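# Four arms lower a slung pipe into a trench

## Task

Using the pipe's slings, ease the pipe down into the trench until it lies on the trench bottom along its entire length. The attempt fails immediately if the pipe is moving quickly while in contact with a bank or the trench, for example if it is let fall from a height or rolled in.

## Robot and tools

SETUP. Four identical i2rt Big YAM arms (arm1, arm2, arm3, arm4) work together. Each has six revolute joints, a two-finger gripper and a wrist camera (arm1_cam_wrist to arm4_cam_wrist). Two fixed room cameras, cam_high and cam_low, also watch the scene. Each arm's foot (base_link) has a calibrated pose in the scene frame and faces along its own +x: arm1 x=-1.010 y=-0.478 z=+0.809 quat_wxyz=(+0.767, -0.008, -0.002, +0.641); arm2 x=-0.307 y=+0.516 z=+0.819 quat_wxyz=(+0.685, -0.007, -0.006, -0.728); arm3 x=+0.612 y=-0.542 z=+0.812 quat_wxyz=(+0.646, +0.002, -0.005, +0.763); arm4 x=+1.210 y=+0.500 z=+0.782 quat_wxyz=(+0.730, +0.001, -0.002, -0.683). So arm1 and arm3 stand on the -y side, arm2 and arm4 on the +y side. A hand reaches roughly 1.0 m from the joint1 axis.

FRAME. Every pose is in one shared scene frame: origin on the floor, +z up, lengths in metres, orientation as a quaternion w, x, y, z. The hand point lies between the finger pads, about 1 cm behind the tips; the fingers point along the hand's +z and open along its y. Printed hand positions can be off, especially at long reach, and the hand often settles a centimetre or more from where it was sent. hand_target is the hand pose implied by the joint targets currently held; under load the hand may stop short of it.

move. Arguments are optional keys arm1..arm4 plus cameras. Each arm key is its own object; an arm left out gets nothing new but may still be driving toward an earlier target. Inside an arm's object:
- joints: absolute targets by name, each optional: joint1_rad (-2.879 to 2.879, rotation about the foot, positive counter-clockwise seen from above, 0 means unfolding along the foot's +x), joint2_rad (0 to 3.141, shoulder; 0 is upper arm pointing back roughly level, positive raises then swings forward), joint3_rad (0 to 3.019, elbow; 0 folded, positive opens), joint4_rad (-1.692 to 1.57, hand pitch, positive tips fingers up), joint5_rad (-1.57 to 1.57, sideways hand swing, positive toward the arm's right), joint6_rad (-2.094 to 2.094, hand roll, positive clockwise seen from behind), all in radians; gripper_m (0 to 0.093, metres between fingertips). Done tolerances: ±0.045, ±0.14, ±0.09, ±0.055, ±0.03, ±0.035 rad and ±0.003 m.
- target: one list of seven numbers [x, y, z, qw, qx, qy, qz], an absolute hand pose in the scene frame (same layout as the printed hand line). The hand travels a straight line toward it from hand_target. When target is given, joints may contain only gripper_m.
- speed: top path speed in m/s, 0.002 to 0.5, default 0.25; only allowed with target. Rotation is capped at twice that value in rad/s.
All motions in one call begin together; all hand paths in a call finish together, paced by the slowest. A path takes 0.5 to 10 s and is cut off at 10 s; a whole action lasts at most 15 s. Each control step clips the commanded pose to within 100 mm and 20 degrees of the measured one, and damped IK favours position over orientation. Paths ignore obstacles and other arms; hands lag, stray, and can overshoot speed when an arm is nearly straight. Unknown keys make a call invalid; out-of-range values get it refused, and a refusal or a stop cancels the remaining move, wait and finished_scene calls in that reply.
cameras: list of camera names, or "all"; omitted or null means all, [] means none.

wait(seconds 0 to 10, cameras) lets the scene run without new commands. zoom_image(camera, region [x0, y0, x1, y1] in pixels, at most 504x504) magnifies the latest image of a camera that appeared in the newest results. read_manual gives URDF licence texts. finished_scene(scene) ends the current scene irreversibly; the pipe must stay resting in the trench without help.

RESULTS. Each arm reports joint_positions, Joint velocities (rad/s, gripper in m/s; "within noise" if all are negligible), joint torques (drive output including gravity, positive toward larger angles; torques 3 and 4 wrap at ±28 N m), hand and hand_target. The "pictures" line lists image order; images may be slightly older than the state. Arms not named show "as last shown" and "not commanded". The "move" line gives "done" per arm or its worst status. joint_status/hand_status words: off_target (stopped short, may still push); time_out (joints keep a nearby target and push on; on_its_own lists them, "held at" is the target, not the reading; send the current reading to relax); not_followed, "joint command not followed", "pose unreachable" (a self/arm-collision check withheld the motion; gripper commands still apply). MOTOR HOT appears near 85 °C; at 100 °C an OVER-TEMPERATURE FAULT drops that arm and its grip for 30-60 s, and affected keys read limit_stop_at_motor_heat, after which targets must be resent.

GRIPPING. A firm grip reads somewhat below the object's width (or up to 0.002 m above on some grippers); closed on nothing it reads 0.000-0.003. Light grip is just below first-contact reading; full force (about 50-64 N per pad) from about 0.005 m below it. Release by commanding well above the reading.

AVOID. Arms keep pushing when they meet something, so hard contact heats motors and can be harsh. Do not squeeze or press two robots together (closing on another arm's fingers counts); the clearance check may act late and ignores fingers, gripper housings and cameras. Lower the pipe slowly and level, with all sling-holding hands moving together, so it never drops, swings into a bank or rolls in. Do not release slings while the pipe moves, and never push anything off the work area or onto the floor. Loose objects may occasionally get a small shove.

Each tool is called after "Call:" by a JSON object that holds its "name" and its "arguments".

## Session

Call:
{"name": "move", "arguments": {}}

Scene clock: 0.00 s.
Joint torques (N m): no reading
Heat: arm1: hottest joint2_rad 29 °C; arm2: hottest gripper 29 °C; arm3: hottest joint2_rad 29 °C; arm4: hottest joint5_rad 29 °C.
Joint velocities: within noise
arm1.joint_positions: joint1_rad=+0.463 joint2_rad=+0.644 joint3_rad=+1.433 joint4_rad=-1.528 joint5_rad=-0.151 joint6_rad=+0.131 gripper_m=+0.09396
arm1.joint_status: not commanded
arm1.hand: x=-1.1007 y=-0.2799 z=+1.3245 quat_wxyz=(-0.162, +0.716, -0.571, -0.367) (m; scene frame)
arm1.hand_target: x=-1.1003 y=-0.2818 z=+1.3343 quat_wxyz=(-0.169, +0.713, -0.567, -0.376) (m; scene frame)
arm1.hand_status: not commanded
arm2.joint_positions: joint1_rad=+0.344 joint2_rad=+0.519 joint3_rad=+1.379 joint4_rad=-1.320 joint5_rad=+0.063 joint6_rad=+0.187 gripper_m=+0.09396
arm2.joint_status: not commanded
arm2.hand: x=-0.2620 y=+0.3341 z=+1.3801 quat_wxyz=(-0.439, -0.579, -0.615, +0.304) (m; scene frame)
arm2.hand_target: x=-0.2629 y=+0.3373 z=+1.3911 quat_wxyz=(-0.449, -0.575, -0.610, +0.310) (m; scene frame)
arm2.hand_status: not commanded
arm3.joint_positions: joint1_rad=-0.192 joint2_rad=+0.525 joint3_rad=+1.406 joint4_rad=-1.298 joint5_rad=-0.073 joint6_rad=+0.119 gripper_m=+0.09396
arm3.joint_status: not commanded
arm3.hand: x=+0.6033 y=-0.3522 z=+1.3879 quat_wxyz=(-0.348, +0.562, -0.618, -0.425) (m; scene frame)
arm3.hand_target: x=+0.6032 y=-0.3558 z=+1.3978 quat_wxyz=(-0.355, +0.558, -0.613, -0.433) (m; scene frame)
arm3.hand_status: not commanded
arm4.joint_positions: joint1_rad=-0.380 joint2_rad=+0.466 joint3_rad=+1.426 joint4_rad=-1.395 joint5_rad=+0.164 joint6_rad=+0.191 gripper_m=+0.09396
arm4.joint_status: not commanded
arm4.hand: x=+1.1323 y=+0.3633 z=+1.3533 quat_wxyz=(-0.305, -0.747, -0.388, +0.446) (m; scene frame)
arm4.hand_target: x=+1.1330 y=+0.3657 z=+1.3639 quat_wxyz=(-0.312, -0.741, -0.383, +0.454) (m; scene frame)
arm4.hand_status: not commanded
pictures: arm1_cam_wrist, arm2_cam_wrist, arm3_cam_wrist, arm4_cam_wrist, cam_high, cam_low

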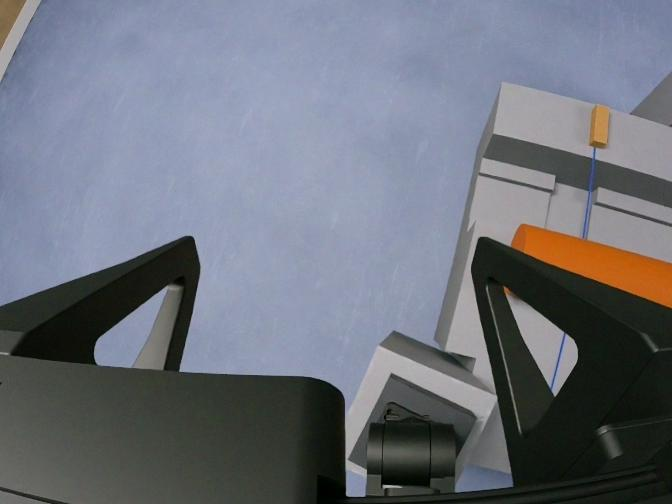

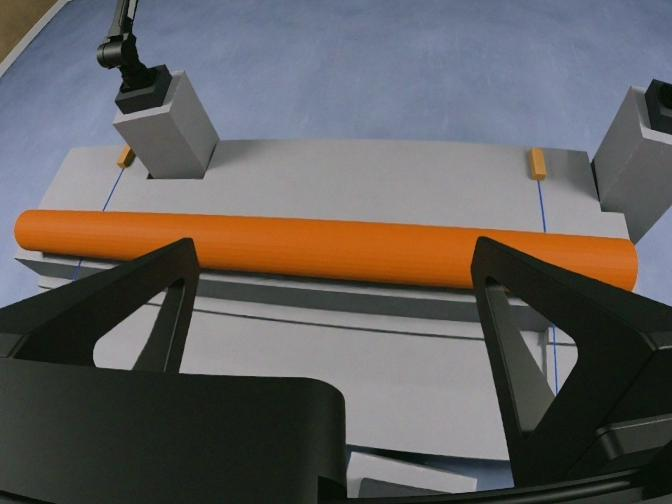

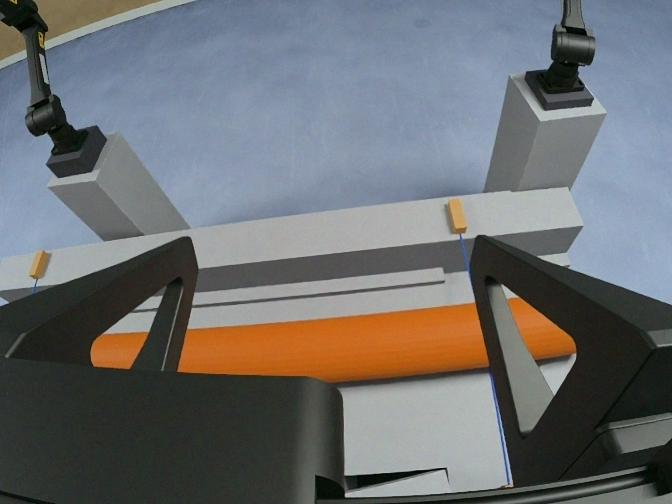

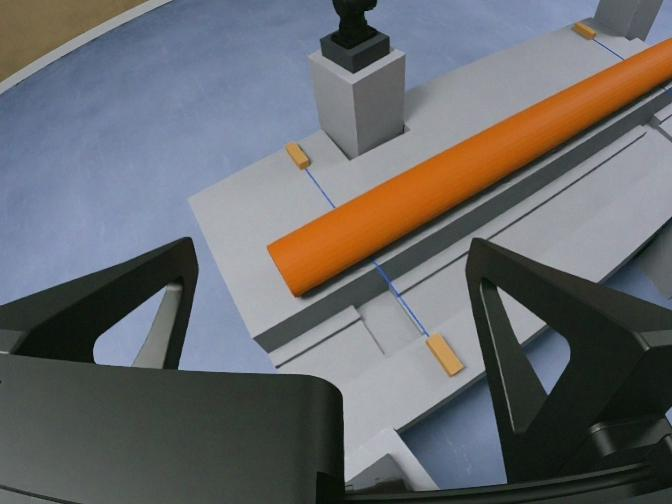

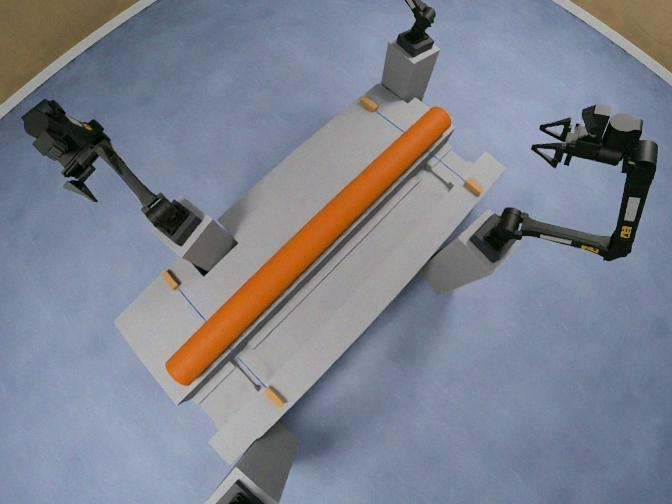

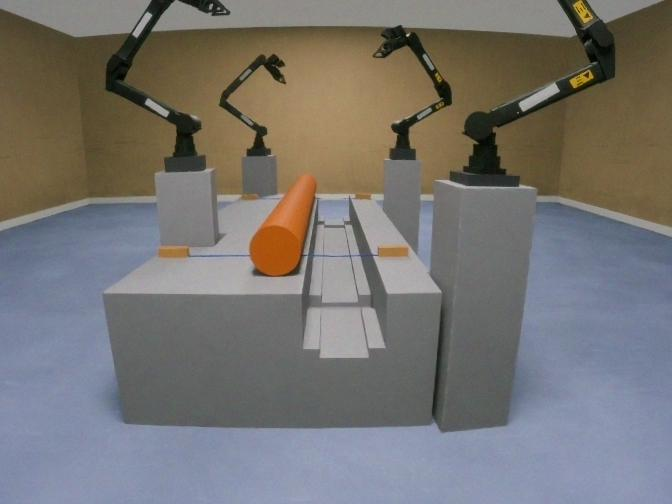

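Call:
{"name": "zoom_image", "arguments": {"camera": "cam_high", "region": [100, 80, 520, 460]}}

Call:
{"name": "zoom_image", "arguments": {"camera": "cam_low", "region": [90, 130, 450, 400]}}

Call:
{"name": "zoom_image", "arguments": {"camera": "arm4_cam_wrist", "region": [180, 0, 672, 440]}}

Call:
{"name": "zoom_image", "arguments": {"camera": "arm2_cam_wrist", "region": [0, 100, 500, 460]}}

Call:
{"name": "zoom_image", "arguments": {"camera": "arm3_cam_wrist", "region": [300, 170, 672, 480]}}

Scaled by 1.200.

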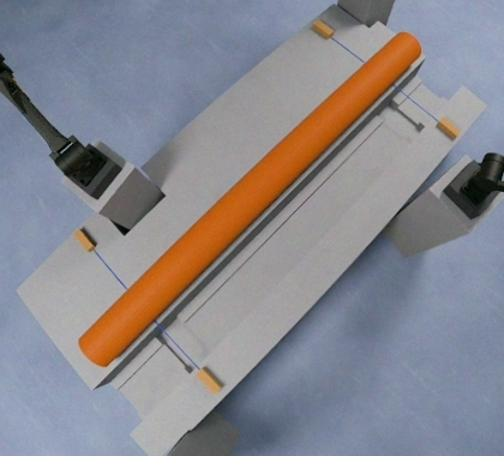

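Scaled by 1.400.

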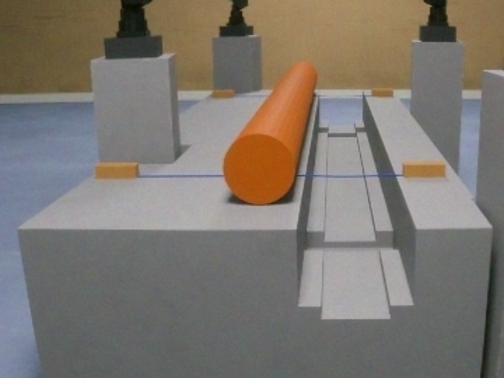

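Scaled by 1.024 from the camera's 672x504 image, which has a finer 960x720 frame.

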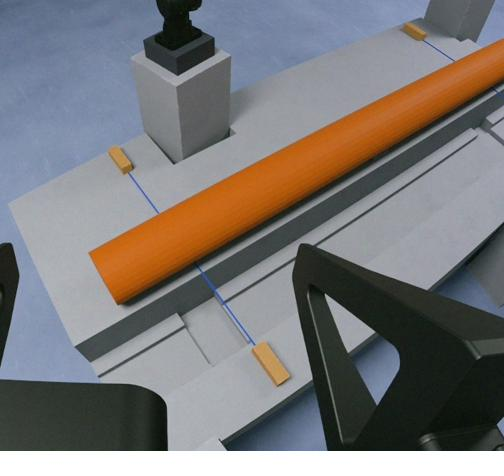

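Scaled by 1.008 from the camera's 672x504 image, which has a finer 960x720 frame.

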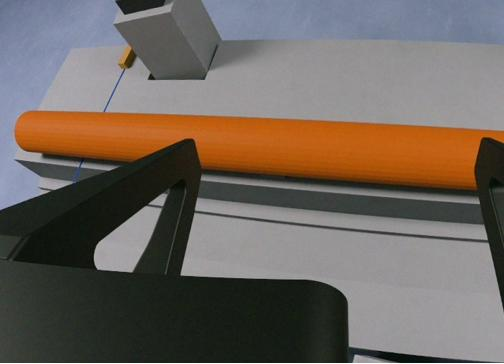

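Scaled by 1.355 from the camera's 672x504 image, which has a finer 960x720 frame.

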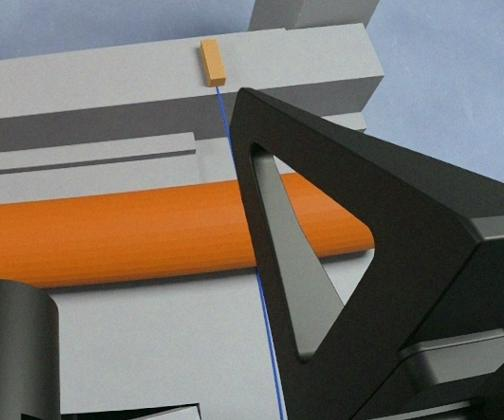

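Call:
{"name": "move", "arguments": {"arm1": {"target": [-0.72, -0.53, 0.75, 0, 0.7071, -0.7071, 0], "speed": 0.2}, "arm2": {"target": [-0.72, 0.29, 0.75, 0, 0.7071, 0.7071, 0], "speed": 0.2}, "arm3": {"target": [0.86, -0.53, 0.75, 0, 0.7071, -0.7071, 0], "speed": 0.2}, "arm4": {"target": [0.86, 0.29, 0.75, 0, 0.7071, 0.7071, 0], "speed": 0.2}}}

Scene clock: 84.00 s.
Joint torques (N m): arm1=[-0.85 -9 6.5 0.81 0.02 -0.03] | arm2=[-1.67 -17.03 9.74 -0.14 -0.09 0.09] | arm3=[1.32 -9 4.4 0.42 -0.1 -0.07] | arm4=[0.97 -13.16 8.08 0.47 0.1 0]
Heat: arm1: hottest joint3_rad 34 °C; arm2: hottest joint3_rad 36 °C; arm3: hottest joint3_rad 30 °C; arm4: hottest joint3_rad 32 °C.
move: arm1 off_target; arm2 off_target; arm3 done; arm4 off_target
Joint velocities: within noise
arm1.joint_positions: joint1_rad=-1.562 joint2_rad=+1.581 joint3_rad=+0.544 joint4_rad=-0.581 joint5_rad=-0.008 joint6_rad=-1.745 gripper_m=+0.09396
arm1.joint_status: not commanded
arm1.hand: x=-0.7370 y=-0.5242 z=+0.7471 quat_wxyz=(+0.009, +0.709, -0.705, -0.014) (m; scene frame)
arm1.hand_target: x=-0.7205 y=-0.5299 z=+0.7505 quat_wxyz=(+0.000, +0.707, -0.707, +0.000) (m; scene frame)
arm1.hand_status: off_target (0.018 m and 1.9 deg from the pose sent, 0.733 m and 49.0 deg at the start; pose on its path clipped on 21 of 138 steps; a joint's target at an end of its range on 52 of 138 steps)
arm2.joint_positions: joint1_rad=-0.991 joint2_rad=+1.941 joint3_rad=+1.048 joint4_rad=-0.739 joint5_rad=+0.013 joint6_rad=-1.062 gripper_m=+0.09396
arm2.joint_status: not commanded
arm2.hand: x=-0.6960 y=+0.2956 z=+0.7396 quat_wxyz=(-0.008, -0.703, -0.711, -0.025) (m; scene frame)
arm2.hand_target: x=-0.7194 y=+0.2905 z=+0.7507 quat_wxyz=(+0.000, -0.707, -0.707, +0.000) (m; scene frame)
arm2.hand_status: off_target (0.027 m and 3.0 deg from the pose sent, 0.780 m and 64.7 deg at the start)
arm3.joint_positions: joint1_rad=-1.681 joint2_rad=+1.489 joint3_rad=+0.435 joint4_rad=-0.540 joint5_rad=+0.007 joint6_rad=-1.507 gripper_m=+0.09396
arm3.joint_status: not commanded
arm3.hand: x=+0.8534 y=-0.5303 z=+0.7484 quat_wxyz=(+0.006, +0.704, -0.710, -0.008) (m; scene frame)
arm3.hand_target: x=+0.8598 y=-0.5300 z=+0.7501 quat_wxyz=(+0.000, +0.707, -0.707, +0.000) (m; scene frame)
arm3.hand_status: done (0.007 m and 1.2 deg from the pose sent, 0.710 m and 66.9 deg at the start; a joint's target at an end of its range on 39 of 138 steps)
arm4.joint_positions: joint1_rad=-1.103 joint2_rad=+1.730 joint3_rad=+0.863 joint4_rad=-0.759 joint5_rad=+0.002 joint6_rad=-1.014 gripper_m=+0.09396
arm4.joint_status: not commanded
arm4.hand: x=+0.8803 y=+0.3057 z=+0.7380 quat_wxyz=(-0.008, -0.715, -0.699, -0.028) (m; scene frame)
arm4.hand_target: x=+0.8608 y=+0.2904 z=+0.7506 quat_wxyz=(+0.000, -0.707, -0.707, +0.000) (m; scene frame)
arm4.hand_status: off_target (0.028 m and 3.6 deg from the pose sent, 0.666 m and 73.3 deg at the start)
pictures: arm1_cam_wrist, arm2_cam_wrist, arm3_cam_wrist, arm4_cam_wrist, cam_high, cam_low

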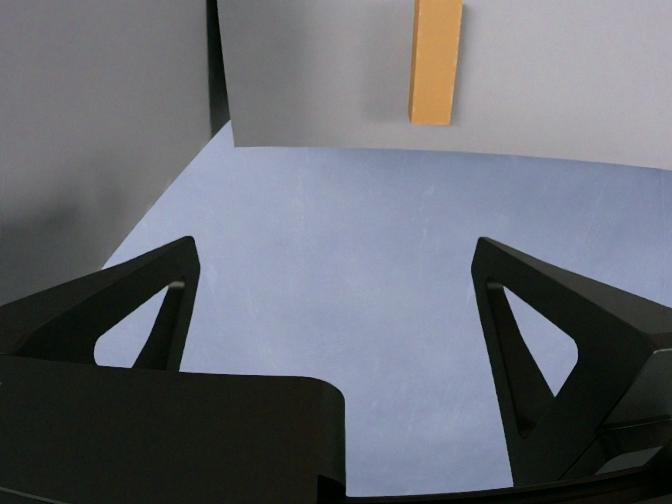

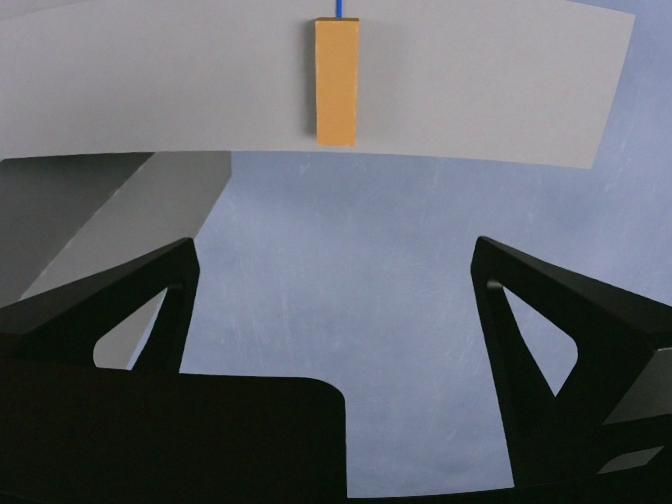

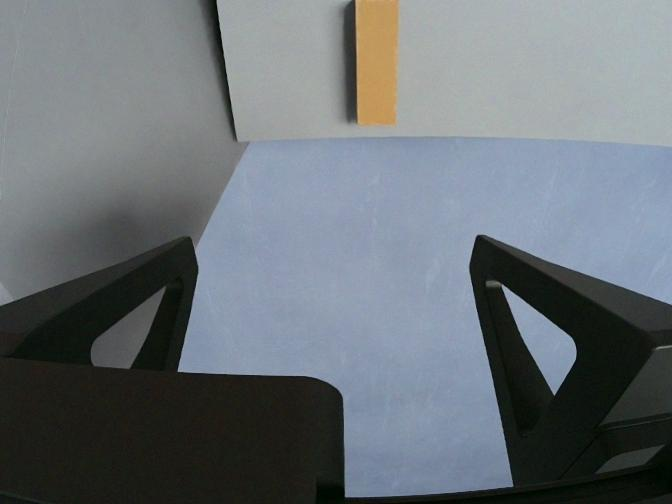

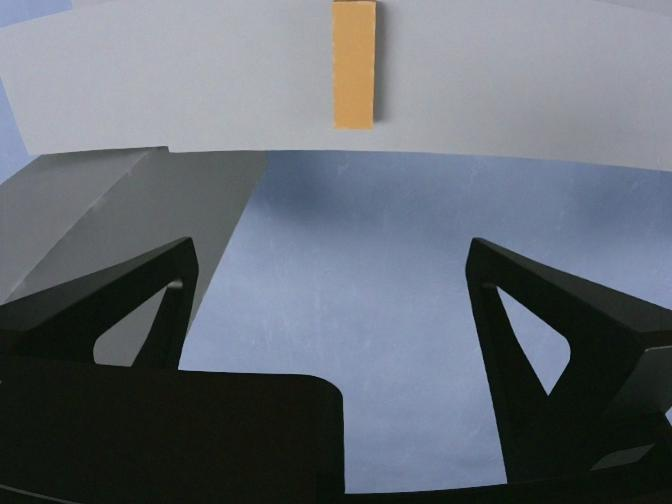

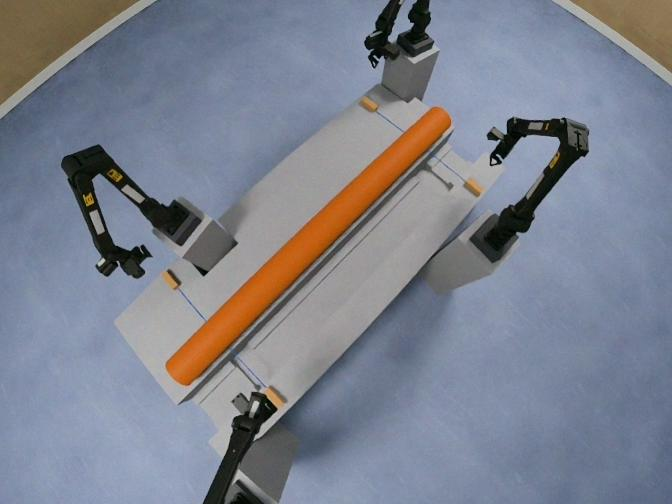

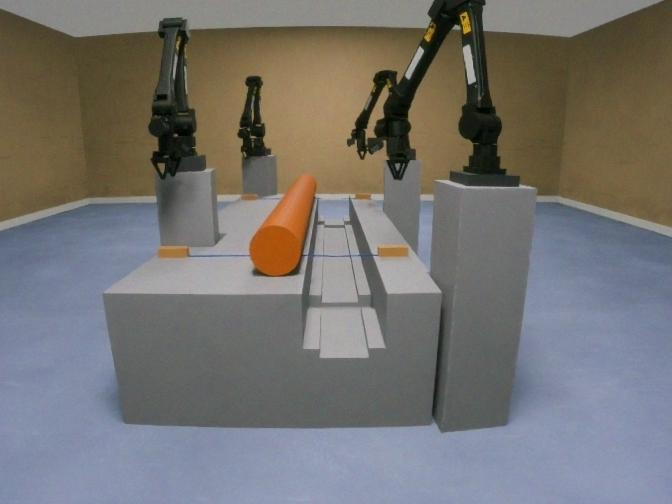

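Call:
{"name": "move", "arguments": {"arm1": {"target": [-0.640, -0.507, 0.60, 0, 0.7071, -0.7071, 0], "speed": 0.2}, "arm2": {"target": [-0.710, 0.31, 0.605, 0, 0.7071, 0.7071, 0], "speed": 0.2}, "arm3": {"target": [0.90, -0.527, 0.60, 0, 0.7071, -0.7071, 0], "speed": 0.2}, "arm4": {"target": [0.857, 0.30, 0.605, 0, 0.7071, 0.7071, 0], "speed": 0.2}}}

Scene clock: 107.30 s.
Joint torques (N m): arm1=[0.09 -13.8 2.86 0.94 -0.08 0.06] | arm2=[-1.67 -18.26 4.71 0.01 -0.1 0.03] | arm3=[1.26 -14.45 0.5 0.36 -0.11 -0.06] | arm4=[-0.32 -15.33 4.23 0.64 0.09 -0.01]
Heat: arm1: hottest joint3_rad 34 °C; arm2: hottest joint3_rad 37 °C; arm3: hottest joint2_rad 29 °C; arm4: hottest joint3_rad 32 °C.
move: arm1 done; arm2 off_target; arm3 done; arm4 off_target
Joint velocities: within noise
arm1.joint_positions: joint1_rad=-1.475 joint2_rad=+2.155 joint3_rad=+0.800 joint4_rad=-0.238 joint5_rad=-0.008 joint6_rad=-1.656 gripper_m=+0.09396
arm1.joint_status: not commanded
arm1.hand: x=-0.6453 y=-0.5089 z=+0.6040 quat_wxyz=(+0.003, +0.708, -0.706, -0.003) (m; scene frame)
arm1.hand_target: x=-0.6400 y=-0.5069 z=+0.6001 quat_wxyz=(+0.000, +0.707, -0.707, +0.000) (m; scene frame)
arm1.hand_status: done (0.007 m and 0.5 deg from the pose sent, 0.177 m and 1.9 deg at the start)
arm2.joint_positions: joint1_rad=-1.023 joint2_rad=+2.254 joint3_rad=+1.048 joint4_rad=-0.399 joint5_rad=+0.014 joint6_rad=-1.091 gripper_m=+0.09396
arm2.joint_status: not commanded
arm2.hand: x=-0.6987 y=+0.3085 z=+0.6024 quat_wxyz=(-0.004, -0.704, -0.710, -0.012) (m; scene frame)
arm2.hand_target: x=-0.7099 y=+0.3102 z=+0.6051 quat_wxyz=(+0.000, -0.707, -0.707, +0.000) (m; scene frame)
arm2.hand_status: off_target (0.012 m and 1.5 deg from the pose sent, 0.136 m and 3.0 deg at the start)
arm3.joint_positions: joint1_rad=-1.681 joint2_rad=+2.133 joint3_rad=+0.578 joint4_rad=-0.033 joint5_rad=+0.007 joint6_rad=-1.510 gripper_m=+0.09396
arm3.joint_status: not commanded
arm3.hand: x=+0.8954 y=-0.5266 z=+0.5999 quat_wxyz=(+0.004, +0.705, -0.709, -0.005) (m; scene frame)
arm3.hand_target: x=+0.8999 y=-0.5270 z=+0.6000 quat_wxyz=(+0.000, +0.707, -0.707, +0.000) (m; scene frame)
arm3.hand_status: done (0.005 m and 0.9 deg from the pose sent, 0.156 m and 1.2 deg at the start)
arm4.joint_positions: joint1_rad=-1.110 joint2_rad=+2.096 joint3_rad=+0.863 joint4_rad=-0.378 joint5_rad=+0.003 joint6_rad=-1.041 gripper_m=+0.09396
arm4.joint_status: not commanded
arm4.hand: x=+0.8756 y=+0.3058 z=+0.5989 quat_wxyz=(-0.006, -0.708, -0.706, -0.021) (m; scene frame)
arm4.hand_target: x=+0.8573 y=+0.3003 z=+0.6054 quat_wxyz=(+0.000, -0.707, -0.707, +0.000) (m; scene frame)
arm4.hand_status: off_target (0.020 m and 2.5 deg from the pose sent, 0.135 m and 3.5 deg at the start)
pictures: arm1_cam_wrist, arm2_cam_wrist, arm3_cam_wrist, arm4_cam_wrist, cam_high, cam_low

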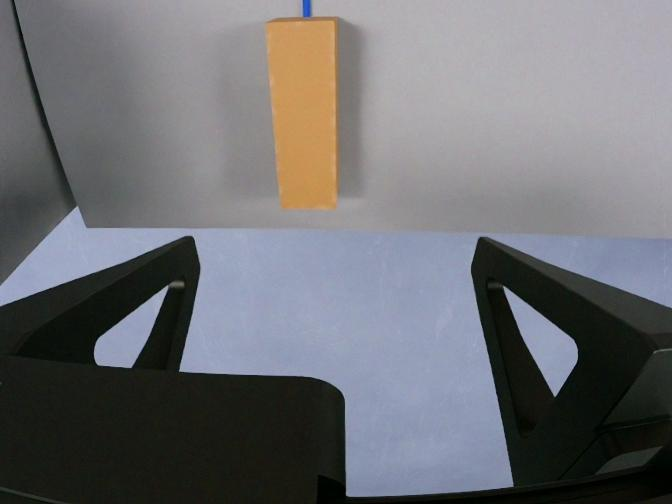

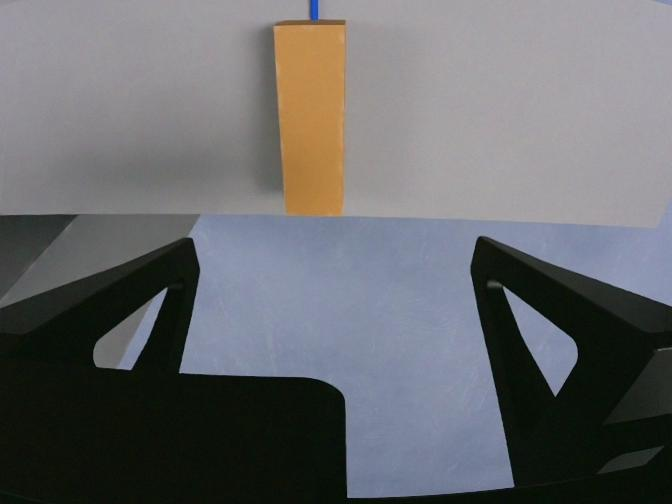

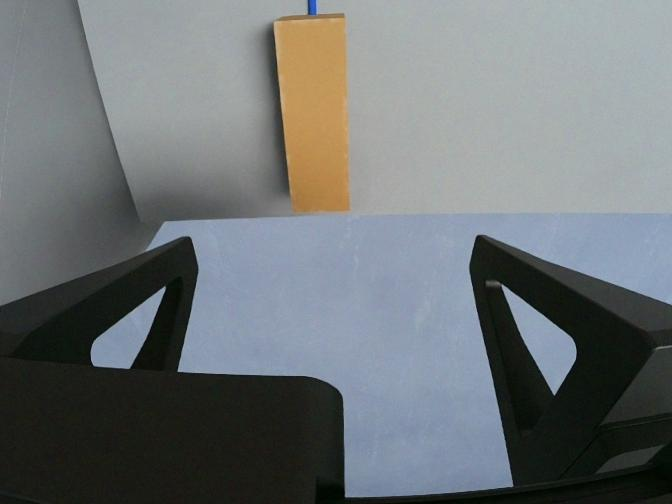

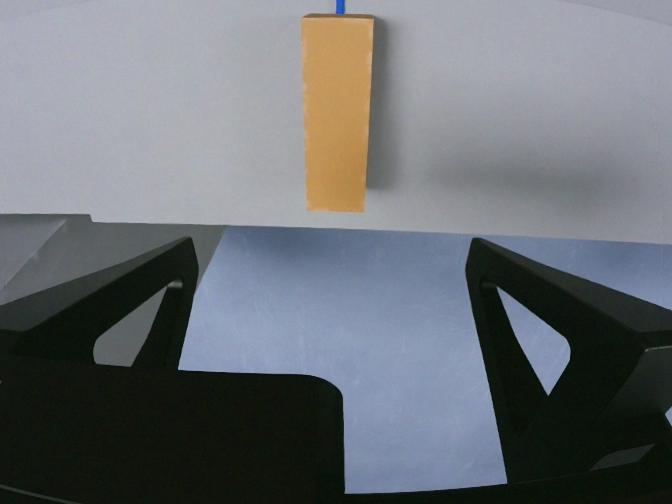

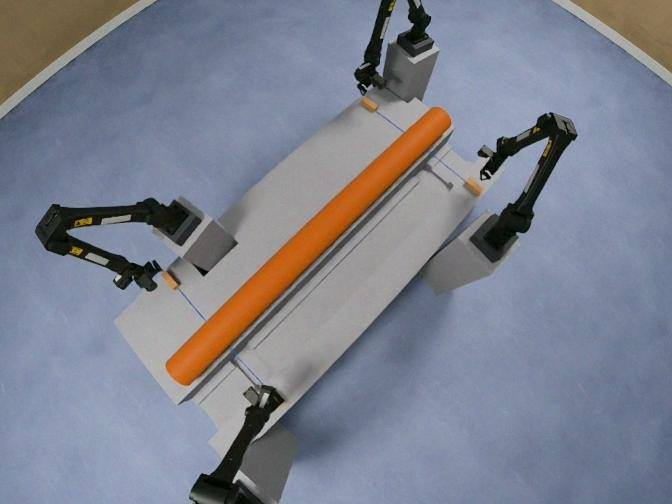

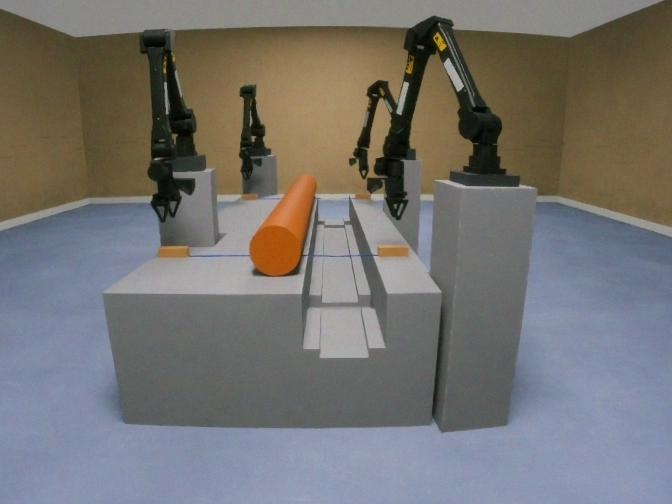

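Call:
{"name": "move", "arguments": {"arm1": {"target": [-0.657, -0.483, 0.516, 0, 0.7071, -0.7071, 0], "speed": 0.2}, "arm2": {"target": [-0.693, 0.291, 0.522, 0, 0.7071, 0.7071, 0], "speed": 0.2}, "arm3": {"target": [0.888, -0.506, 0.520, 0, 0.7071, -0.7071, 0], "speed": 0.2}, "arm4": {"target": [0.863, 0.280, 0.526, 0, 0.7071, 0.7071, 0], "speed": 0.2}}}

Scene clock: 126.10 s.
Joint torques (N m): arm1=[0.26 -14.86 0.62 0.91 -0.14 0.11] | arm2=[0.21 -19.19 3.82 -0.03 -0.15 0.19] | arm3=[1.61 -15.85 -1.18 0.39 -0.12 0.1] | arm4=[0.67 -16.79 2.77 0.58 0.05 0.31]
Heat: arm1: hottest joint3_rad 32 °C; arm2: hottest joint3_rad 35 °C; arm3: hottest joint2_rad 29 °C; arm4: hottest joint3_rad 32 °C.
move: arm1 done; arm2 off_target; arm3 done; arm4 off_target
Joint velocities: within noise
arm1.joint_positions: joint1_rad=-1.404 joint2_rad=+2.412 joint3_rad=+0.848 joint4_rad=-0.031 joint5_rad=-0.008 joint6_rad=-1.589 gripper_m=+0.09396
arm1.joint_status: not commanded
arm1.hand: x=-0.6597 y=-0.4839 z=+0.5184 quat_wxyz=(+0.003, +0.710, -0.705, -0.003) (m; scene frame)
arm1.hand_target: x=-0.6570 y=-0.4830 z=+0.5160 quat_wxyz=(+0.000, +0.707, -0.707, +0.000) (m; scene frame)
arm1.hand_status: done (0.004 m and 0.7 deg from the pose sent, 0.093 m and 0.5 deg at the start)
arm2.joint_positions: joint1_rad=-0.994 joint2_rad=+2.471 joint3_rad=+1.105 joint4_rad=-0.253 joint5_rad=+0.014 joint6_rad=-1.054 gripper_m=+0.09396
arm2.joint_status: not commanded
arm2.hand: x=-0.6800 y=+0.3032 z=+0.5166 quat_wxyz=(-0.005, -0.708, -0.706, -0.018) (m; scene frame)
arm2.hand_target: x=-0.6927 y=+0.2912 z=+0.5223 quat_wxyz=(+0.000, -0.707, -0.707, +0.000) (m; scene frame)
arm2.hand_status: off_target (0.019 m and 2.2 deg from the pose sent, 0.082 m and 1.5 deg at the start)
arm3.joint_positions: joint1_rad=-1.611 joint2_rad=+2.430 joint3_rad=+0.658 joint4_rad=+0.181 joint5_rad=+0.007 joint6_rad=-1.450 gripper_m=+0.09396
arm3.joint_status: not commanded
arm3.hand: x=+0.8827 y=-0.5073 z=+0.5194 quat_wxyz=(+0.006, +0.709, -0.706, -0.006) (m; scene frame)
arm3.hand_target: x=+0.8878 y=-0.5060 z=+0.5200 quat_wxyz=(+0.000, +0.707, -0.707, +0.000) (m; scene frame)
arm3.hand_status: done (0.006 m and 1.0 deg from the pose sent, 0.083 m and 0.9 deg at the start)
arm4.joint_positions: joint1_rad=-1.076 joint2_rad=+2.326 joint3_rad=+0.944 joint4_rad=-0.228 joint5_rad=+0.003 joint6_rad=-1.020 gripper_m=+0.09396
arm4.joint_status: not commanded
arm4.hand: x=+0.8777 y=+0.2913 z=+0.5198 quat_wxyz=(-0.006, -0.704, -0.710, -0.020) (m; scene frame)
arm4.hand_target: x=+0.8633 y=+0.2801 z=+0.5263 quat_wxyz=(+0.000, -0.707, -0.707, +0.000) (m; scene frame)
arm4.hand_status: off_target (0.020 m and 2.5 deg from the pose sent, 0.078 m and 2.5 deg at the start)
pictures: arm1_cam_wrist, arm2_cam_wrist, arm3_cam_wrist, arm4_cam_wrist, cam_high, cam_low

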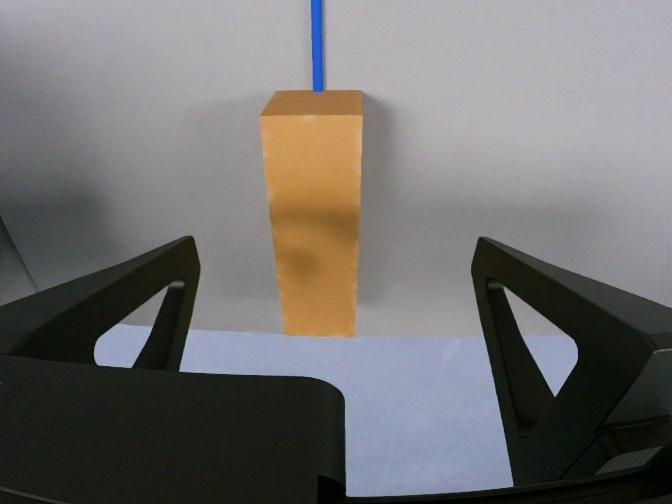

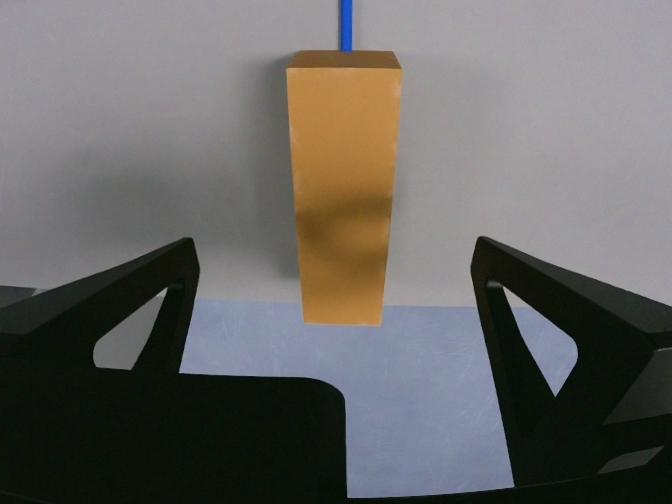

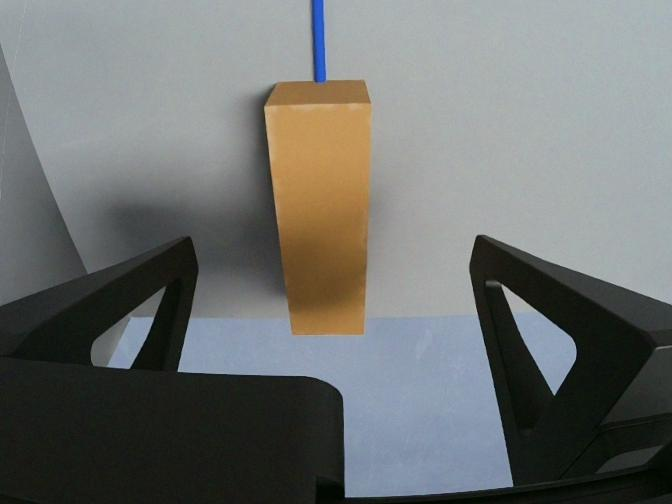

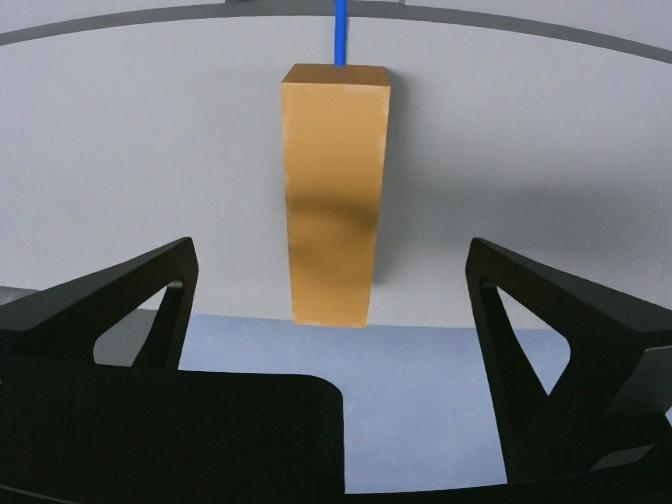

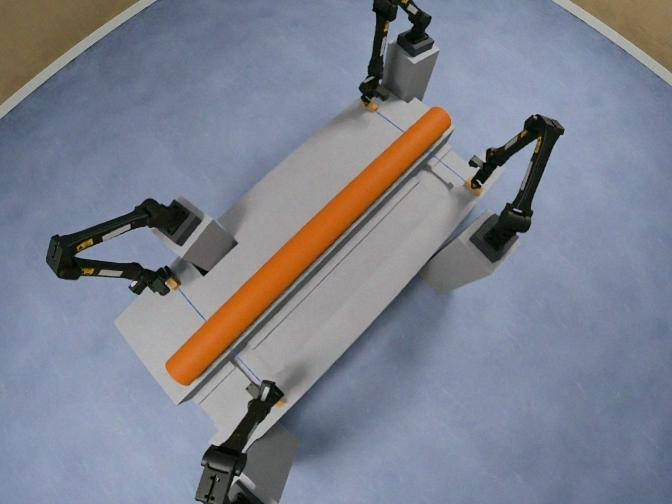

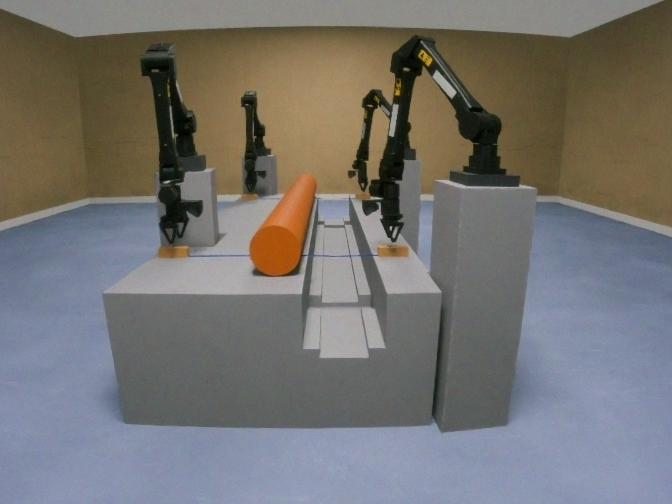

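Call:
{"name": "move", "arguments": {"arm1": {"target": [-0.665, -0.484, 0.460, 0, 0.7071, -0.7071, 0], "speed": 0.1}, "arm2": {"target": [-0.694, 0.280, 0.466, 0, 0.7071, 0.7071, 0], "speed": 0.1}, "arm3": {"target": [0.882, -0.505, 0.461, 0, 0.7071, -0.7071, 0], "speed": 0.1}, "arm4": {"target": [0.866, 0.276, 0.467, 0, 0.7071, 0.7071, 0], "speed": 0.1}}}

Scene clock: 141.13 s.
Joint torques (N m): arm1=[-0.15 -14.74 0.08 1.11 -0.1 0.06] | arm2=[0.44 -18.73 3.55 0.05 -0.15 0.24] | arm3=[1.79 -15.33 -1.83 0.42 -0.13 0.1] | arm4=[1.03 -16.5 2.03 0.61 0.06 0.31]
Heat: arm1: hottest joint2_rad 31 °C; arm2: hottest joint3_rad 33 °C; arm3: hottest joint2_rad 31 °C; arm4: hottest joint3_rad 31 °C.
move: arm1 done; arm2 off_target; arm3 done; arm4 off_target
Joint velocities: within noise
arm1.joint_positions: joint1_rad=-1.404 joint2_rad=+2.565 joint3_rad=+0.916 joint4_rad=+0.067 joint5_rad=-0.008 joint6_rad=-1.589 gripper_m=+0.09396
arm1.joint_status: not commanded
arm1.hand: x=-0.6615 y=-0.4844 z=+0.4671 quat_wxyz=(-0.001, +0.709, -0.705, +0.001) (m; scene frame)
arm1.hand_target: x=-0.6650 y=-0.4840 z=+0.4602 quat_wxyz=(+0.000, +0.707, -0.707, +0.000) (m; scene frame)
arm1.hand_status: done (0.008 m and 0.4 deg from the pose sent, 0.059 m and 0.6 deg at the start)
arm2.joint_positions: joint1_rad=-0.980 joint2_rad=+2.608 joint3_rad=+1.207 joint4_rad=-0.207 joint5_rad=+0.014 joint6_rad=-1.035 gripper_m=+0.09396
arm2.joint_status: not commanded
arm2.hand: x=-0.6868 y=+0.2914 z=+0.4662 quat_wxyz=(-0.004, -0.709, -0.705, -0.013) (m; scene frame)
arm2.hand_target: x=-0.6940 y=+0.2801 z=+0.4663 quat_wxyz=(+0.000, -0.707, -0.707, +0.000) (m; scene frame)
arm2.hand_status: off_target (0.014 m and 1.6 deg from the pose sent, 0.057 m and 2.2 deg at the start)
arm3.joint_positions: joint1_rad=-1.609 joint2_rad=+2.616 joint3_rad=+0.752 joint4_rad=+0.284 joint5_rad=+0.007 joint6_rad=-1.445 gripper_m=+0.09396
arm3.joint_status: not commanded
arm3.hand: x=+0.8819 y=-0.5064 z=+0.4633 quat_wxyz=(+0.001, +0.707, -0.707, -0.002) (m; scene frame)
arm3.hand_target: x=+0.8820 y=-0.5050 z=+0.4610 quat_wxyz=(+0.000, +0.707, -0.707, +0.000) (m; scene frame)
arm3.hand_status: done (0.003 m and 0.3 deg from the pose sent, 0.058 m and 0.9 deg at the start)
arm4.joint_positions: joint1_rad=-1.070 joint2_rad=+2.479 joint3_rad=+1.020 joint4_rad=-0.138 joint5_rad=+0.003 joint6_rad=-1.008 gripper_m=+0.09396
arm4.joint_status: not commanded
arm4.hand: x=+0.8749 y=+0.2862 z=+0.4654 quat_wxyz=(-0.004, -0.706, -0.708, -0.014) (m; scene frame)
arm4.hand_target: x=+0.8661 y=+0.2760 z=+0.4673 quat_wxyz=(+0.000, -0.707, -0.707, +0.000) (m; scene frame)
arm4.hand_status: off_target (0.014 m and 1.7 deg from the pose sent, 0.056 m and 2.5 deg at the start)
pictures: arm1_cam_wrist, arm2_cam_wrist, arm3_cam_wrist, arm4_cam_wrist, cam_high, cam_low

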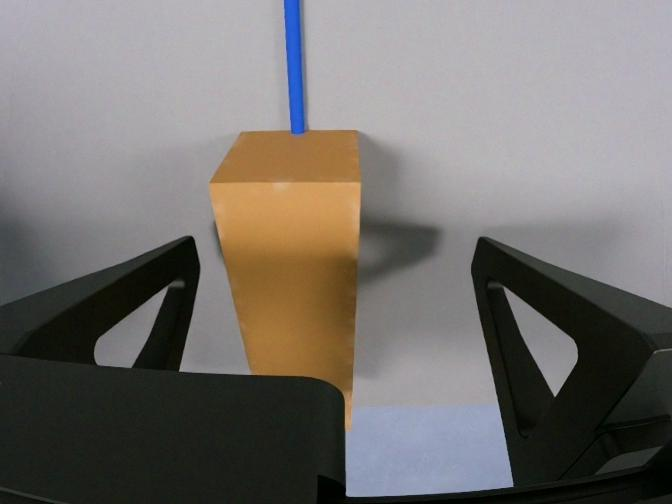

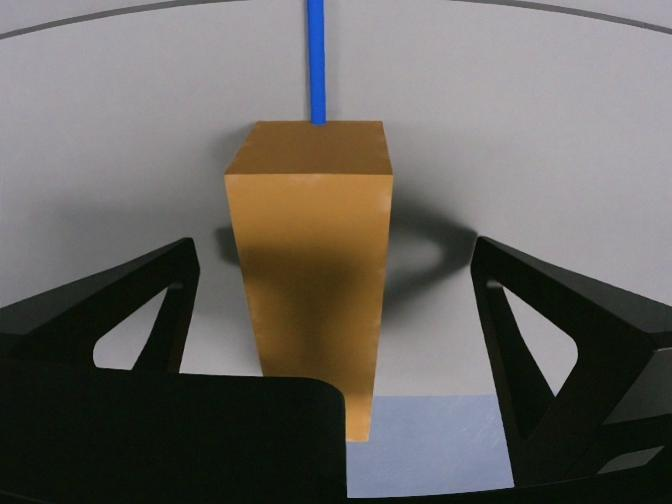

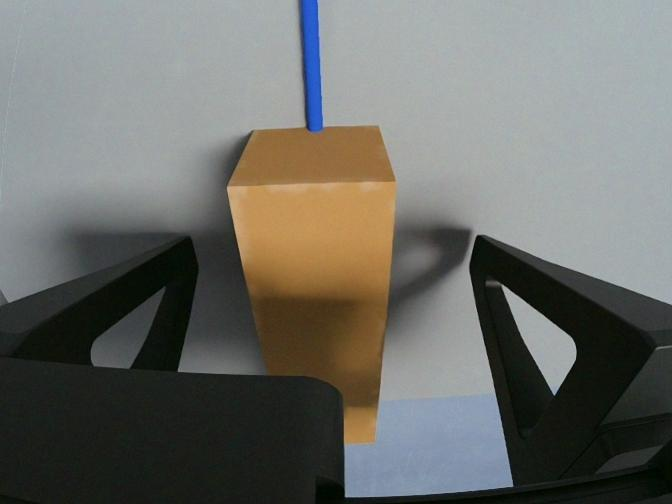

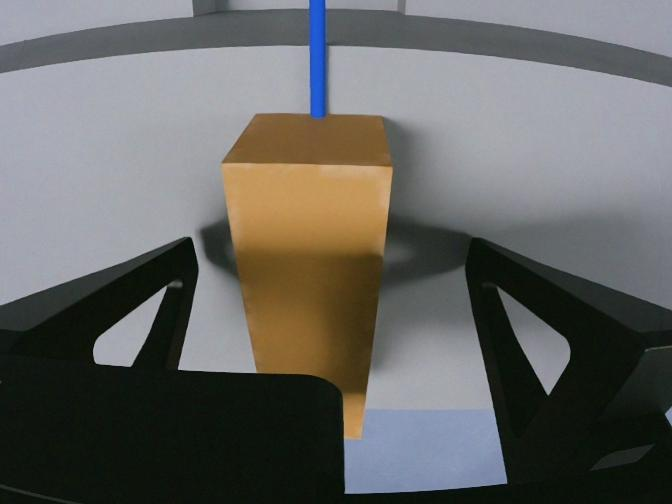

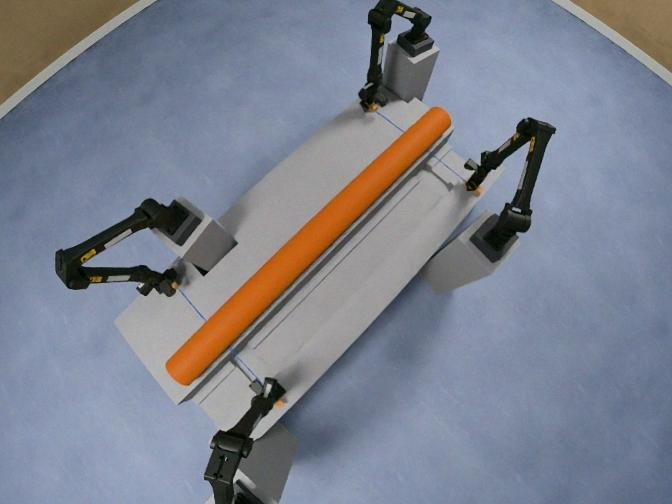

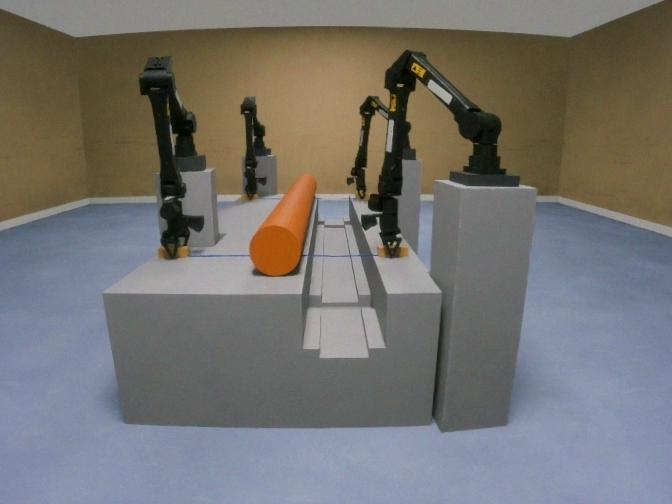

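Call:
{"name": "move", "arguments": {"arm1": {"target": [-0.675, -0.484, 0.454, 0, 0.7071, -0.7071, 0], "speed": 0.1, "joints": {"gripper_m": 0.05}}, "arm2": {"target": [-0.688, 0.280, 0.461, 0, 0.7071, 0.7071, 0], "speed": 0.1, "joints": {"gripper_m": 0.05}}, "arm3": {"target": [0.877, -0.505, 0.458, 0, 0.7071, -0.7071, 0], "speed": 0.1, "joints": {"gripper_m": 0.05}}, "arm4": {"target": [0.873, 0.276, 0.462, 0, 0.7071, 0.7071, 0], "speed": 0.1, "joints": {"gripper_m": 0.05}}, "cameras": ["arm1_cam_wrist", "arm2_cam_wrist", "arm3_cam_wrist", "arm4_cam_wrist"]}}

Scene clock: 146.87 s.
Joint torques (N m): arm1=[-0.09 -13.68 -0.96 0.98 -0.07 0.07] | arm2=[0.56 -17.79 2.99 0.12 -0.15 0.24] | arm3=[1.9 -14.51 -2.19 0.44 -0.12 0.1] | arm4=[0.91 -15.56 1.37 0.65 0.07 0.3]
Heat: arm1: hottest joint2_rad 31 °C; arm2: hottest joint3_rad 33 °C; arm3: hottest joint2_rad 31 °C; arm4: hottest joint3_rad 31 °C.
move: arm1 off_target; arm2 done; arm3 done; arm4 done
Joint velocities: within noise
arm1.joint_positions: joint1_rad=-1.404 joint2_rad=+2.576 joint3_rad=+0.915 joint4_rad=+0.099 joint5_rad=-0.008 joint6_rad=-1.588 gripper_m=+0.05010
arm1.joint_status: all done
arm1.hand: x=-0.6600 y=-0.4844 z=+0.4634 quat_wxyz=(-0.008, +0.709, -0.705, +0.008) (m; scene frame)
arm1.hand_target: x=-0.6751 y=-0.4840 z=+0.4546 quat_wxyz=(+0.000, +0.707, -0.707, +0.000) (m; scene frame)
arm1.hand_status: off_target (0.018 m and 1.3 deg from the pose sent, 0.019 m and 0.4 deg at the start)
arm2.joint_positions: joint1_rad=-0.974 joint2_rad=+2.609 joint3_rad=+1.207 joint4_rad=-0.190 joint5_rad=+0.014 joint6_rad=-1.029 gripper_m=+0.05008
arm2.joint_status: all done
arm2.hand: x=-0.6888 y=+0.2871 z=+0.4660 quat_wxyz=(-0.001, -0.709, -0.705, -0.005) (m; scene frame)
arm2.hand_target: x=-0.6879 y=+0.2800 z=+0.4611 quat_wxyz=(+0.000, -0.707, -0.707, +0.000) (m; scene frame)
arm2.hand_status: done (0.009 m and 0.7 deg from the pose sent, 0.013 m and 1.6 deg at the start)
arm3.joint_positions: joint1_rad=-1.609 joint2_rad=+2.620 joint3_rad=+0.752 joint4_rad=+0.302 joint5_rad=+0.007 joint6_rad=-1.443 gripper_m=+0.05010
arm3.joint_status: all done
arm3.hand: x=+0.8842 y=-0.5061 z=+0.4622 quat_wxyz=(-0.004, +0.707, -0.707, +0.002) (m; scene frame)
arm3.hand_target: x=+0.8770 y=-0.5051 z=+0.4582 quat_wxyz=(+0.000, +0.707, -0.707, +0.000) (m; scene frame)
arm3.hand_status: done (0.008 m and 0.5 deg from the pose sent, 0.007 m and 0.3 deg at the start)
arm4.joint_positions: joint1_rad=-1.060 joint2_rad=+2.481 joint3_rad=+1.020 joint4_rad=-0.118 joint5_rad=+0.003 joint6_rad=-0.999 gripper_m=+0.05011
arm4.joint_status: all done
arm4.hand: x=+0.8734 y=+0.2803 z=+0.4648 quat_wxyz=(-0.002, -0.705, -0.709, -0.005) (m; scene frame)
arm4.hand_target: x=+0.8731 y=+0.2760 z=+0.4620 quat_wxyz=(+0.000, -0.707, -0.707, +0.000) (m; scene frame)
arm4.hand_status: done (0.005 m and 0.7 deg from the pose sent, 0.011 m and 1.7 deg at the start)
pictures: arm1_cam_wrist, arm2_cam_wrist, arm3_cam_wrist, arm4_cam_wrist

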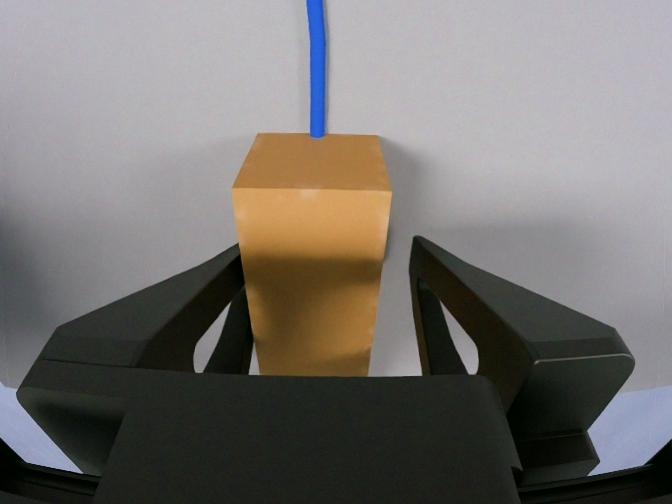

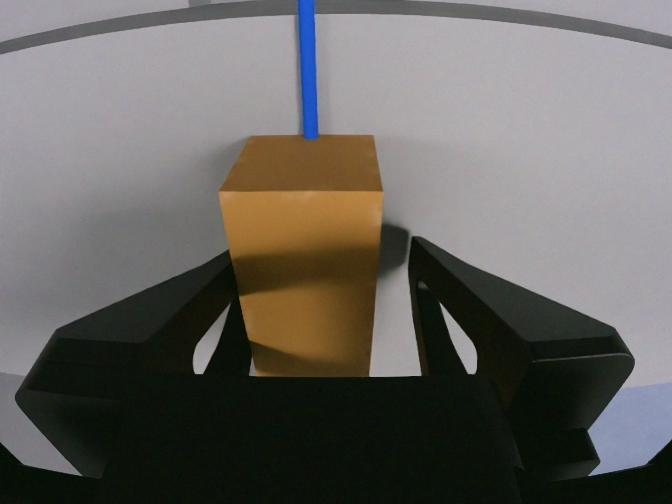

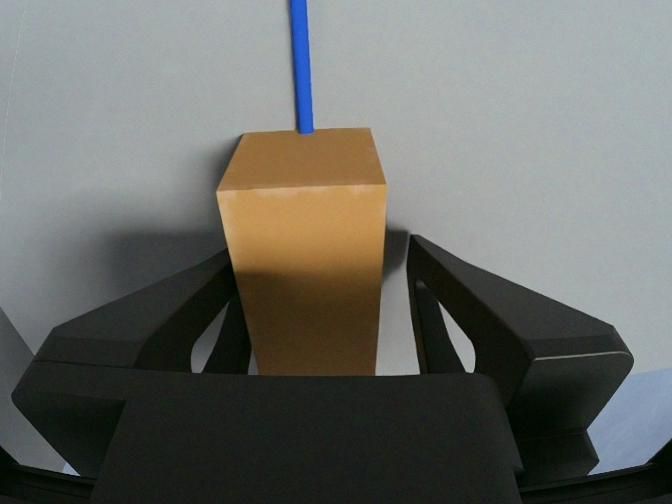

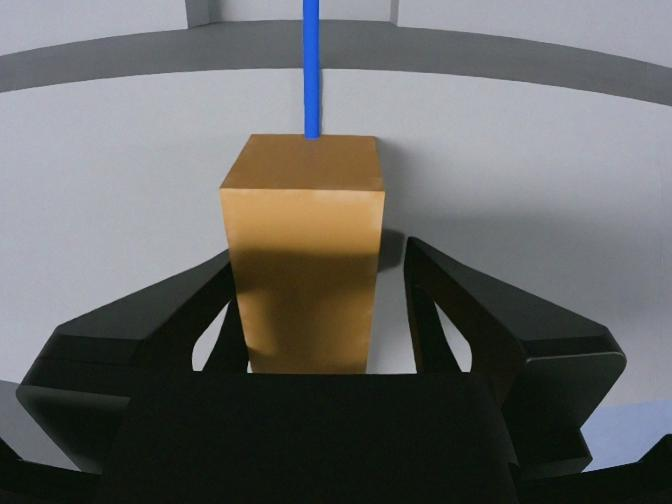

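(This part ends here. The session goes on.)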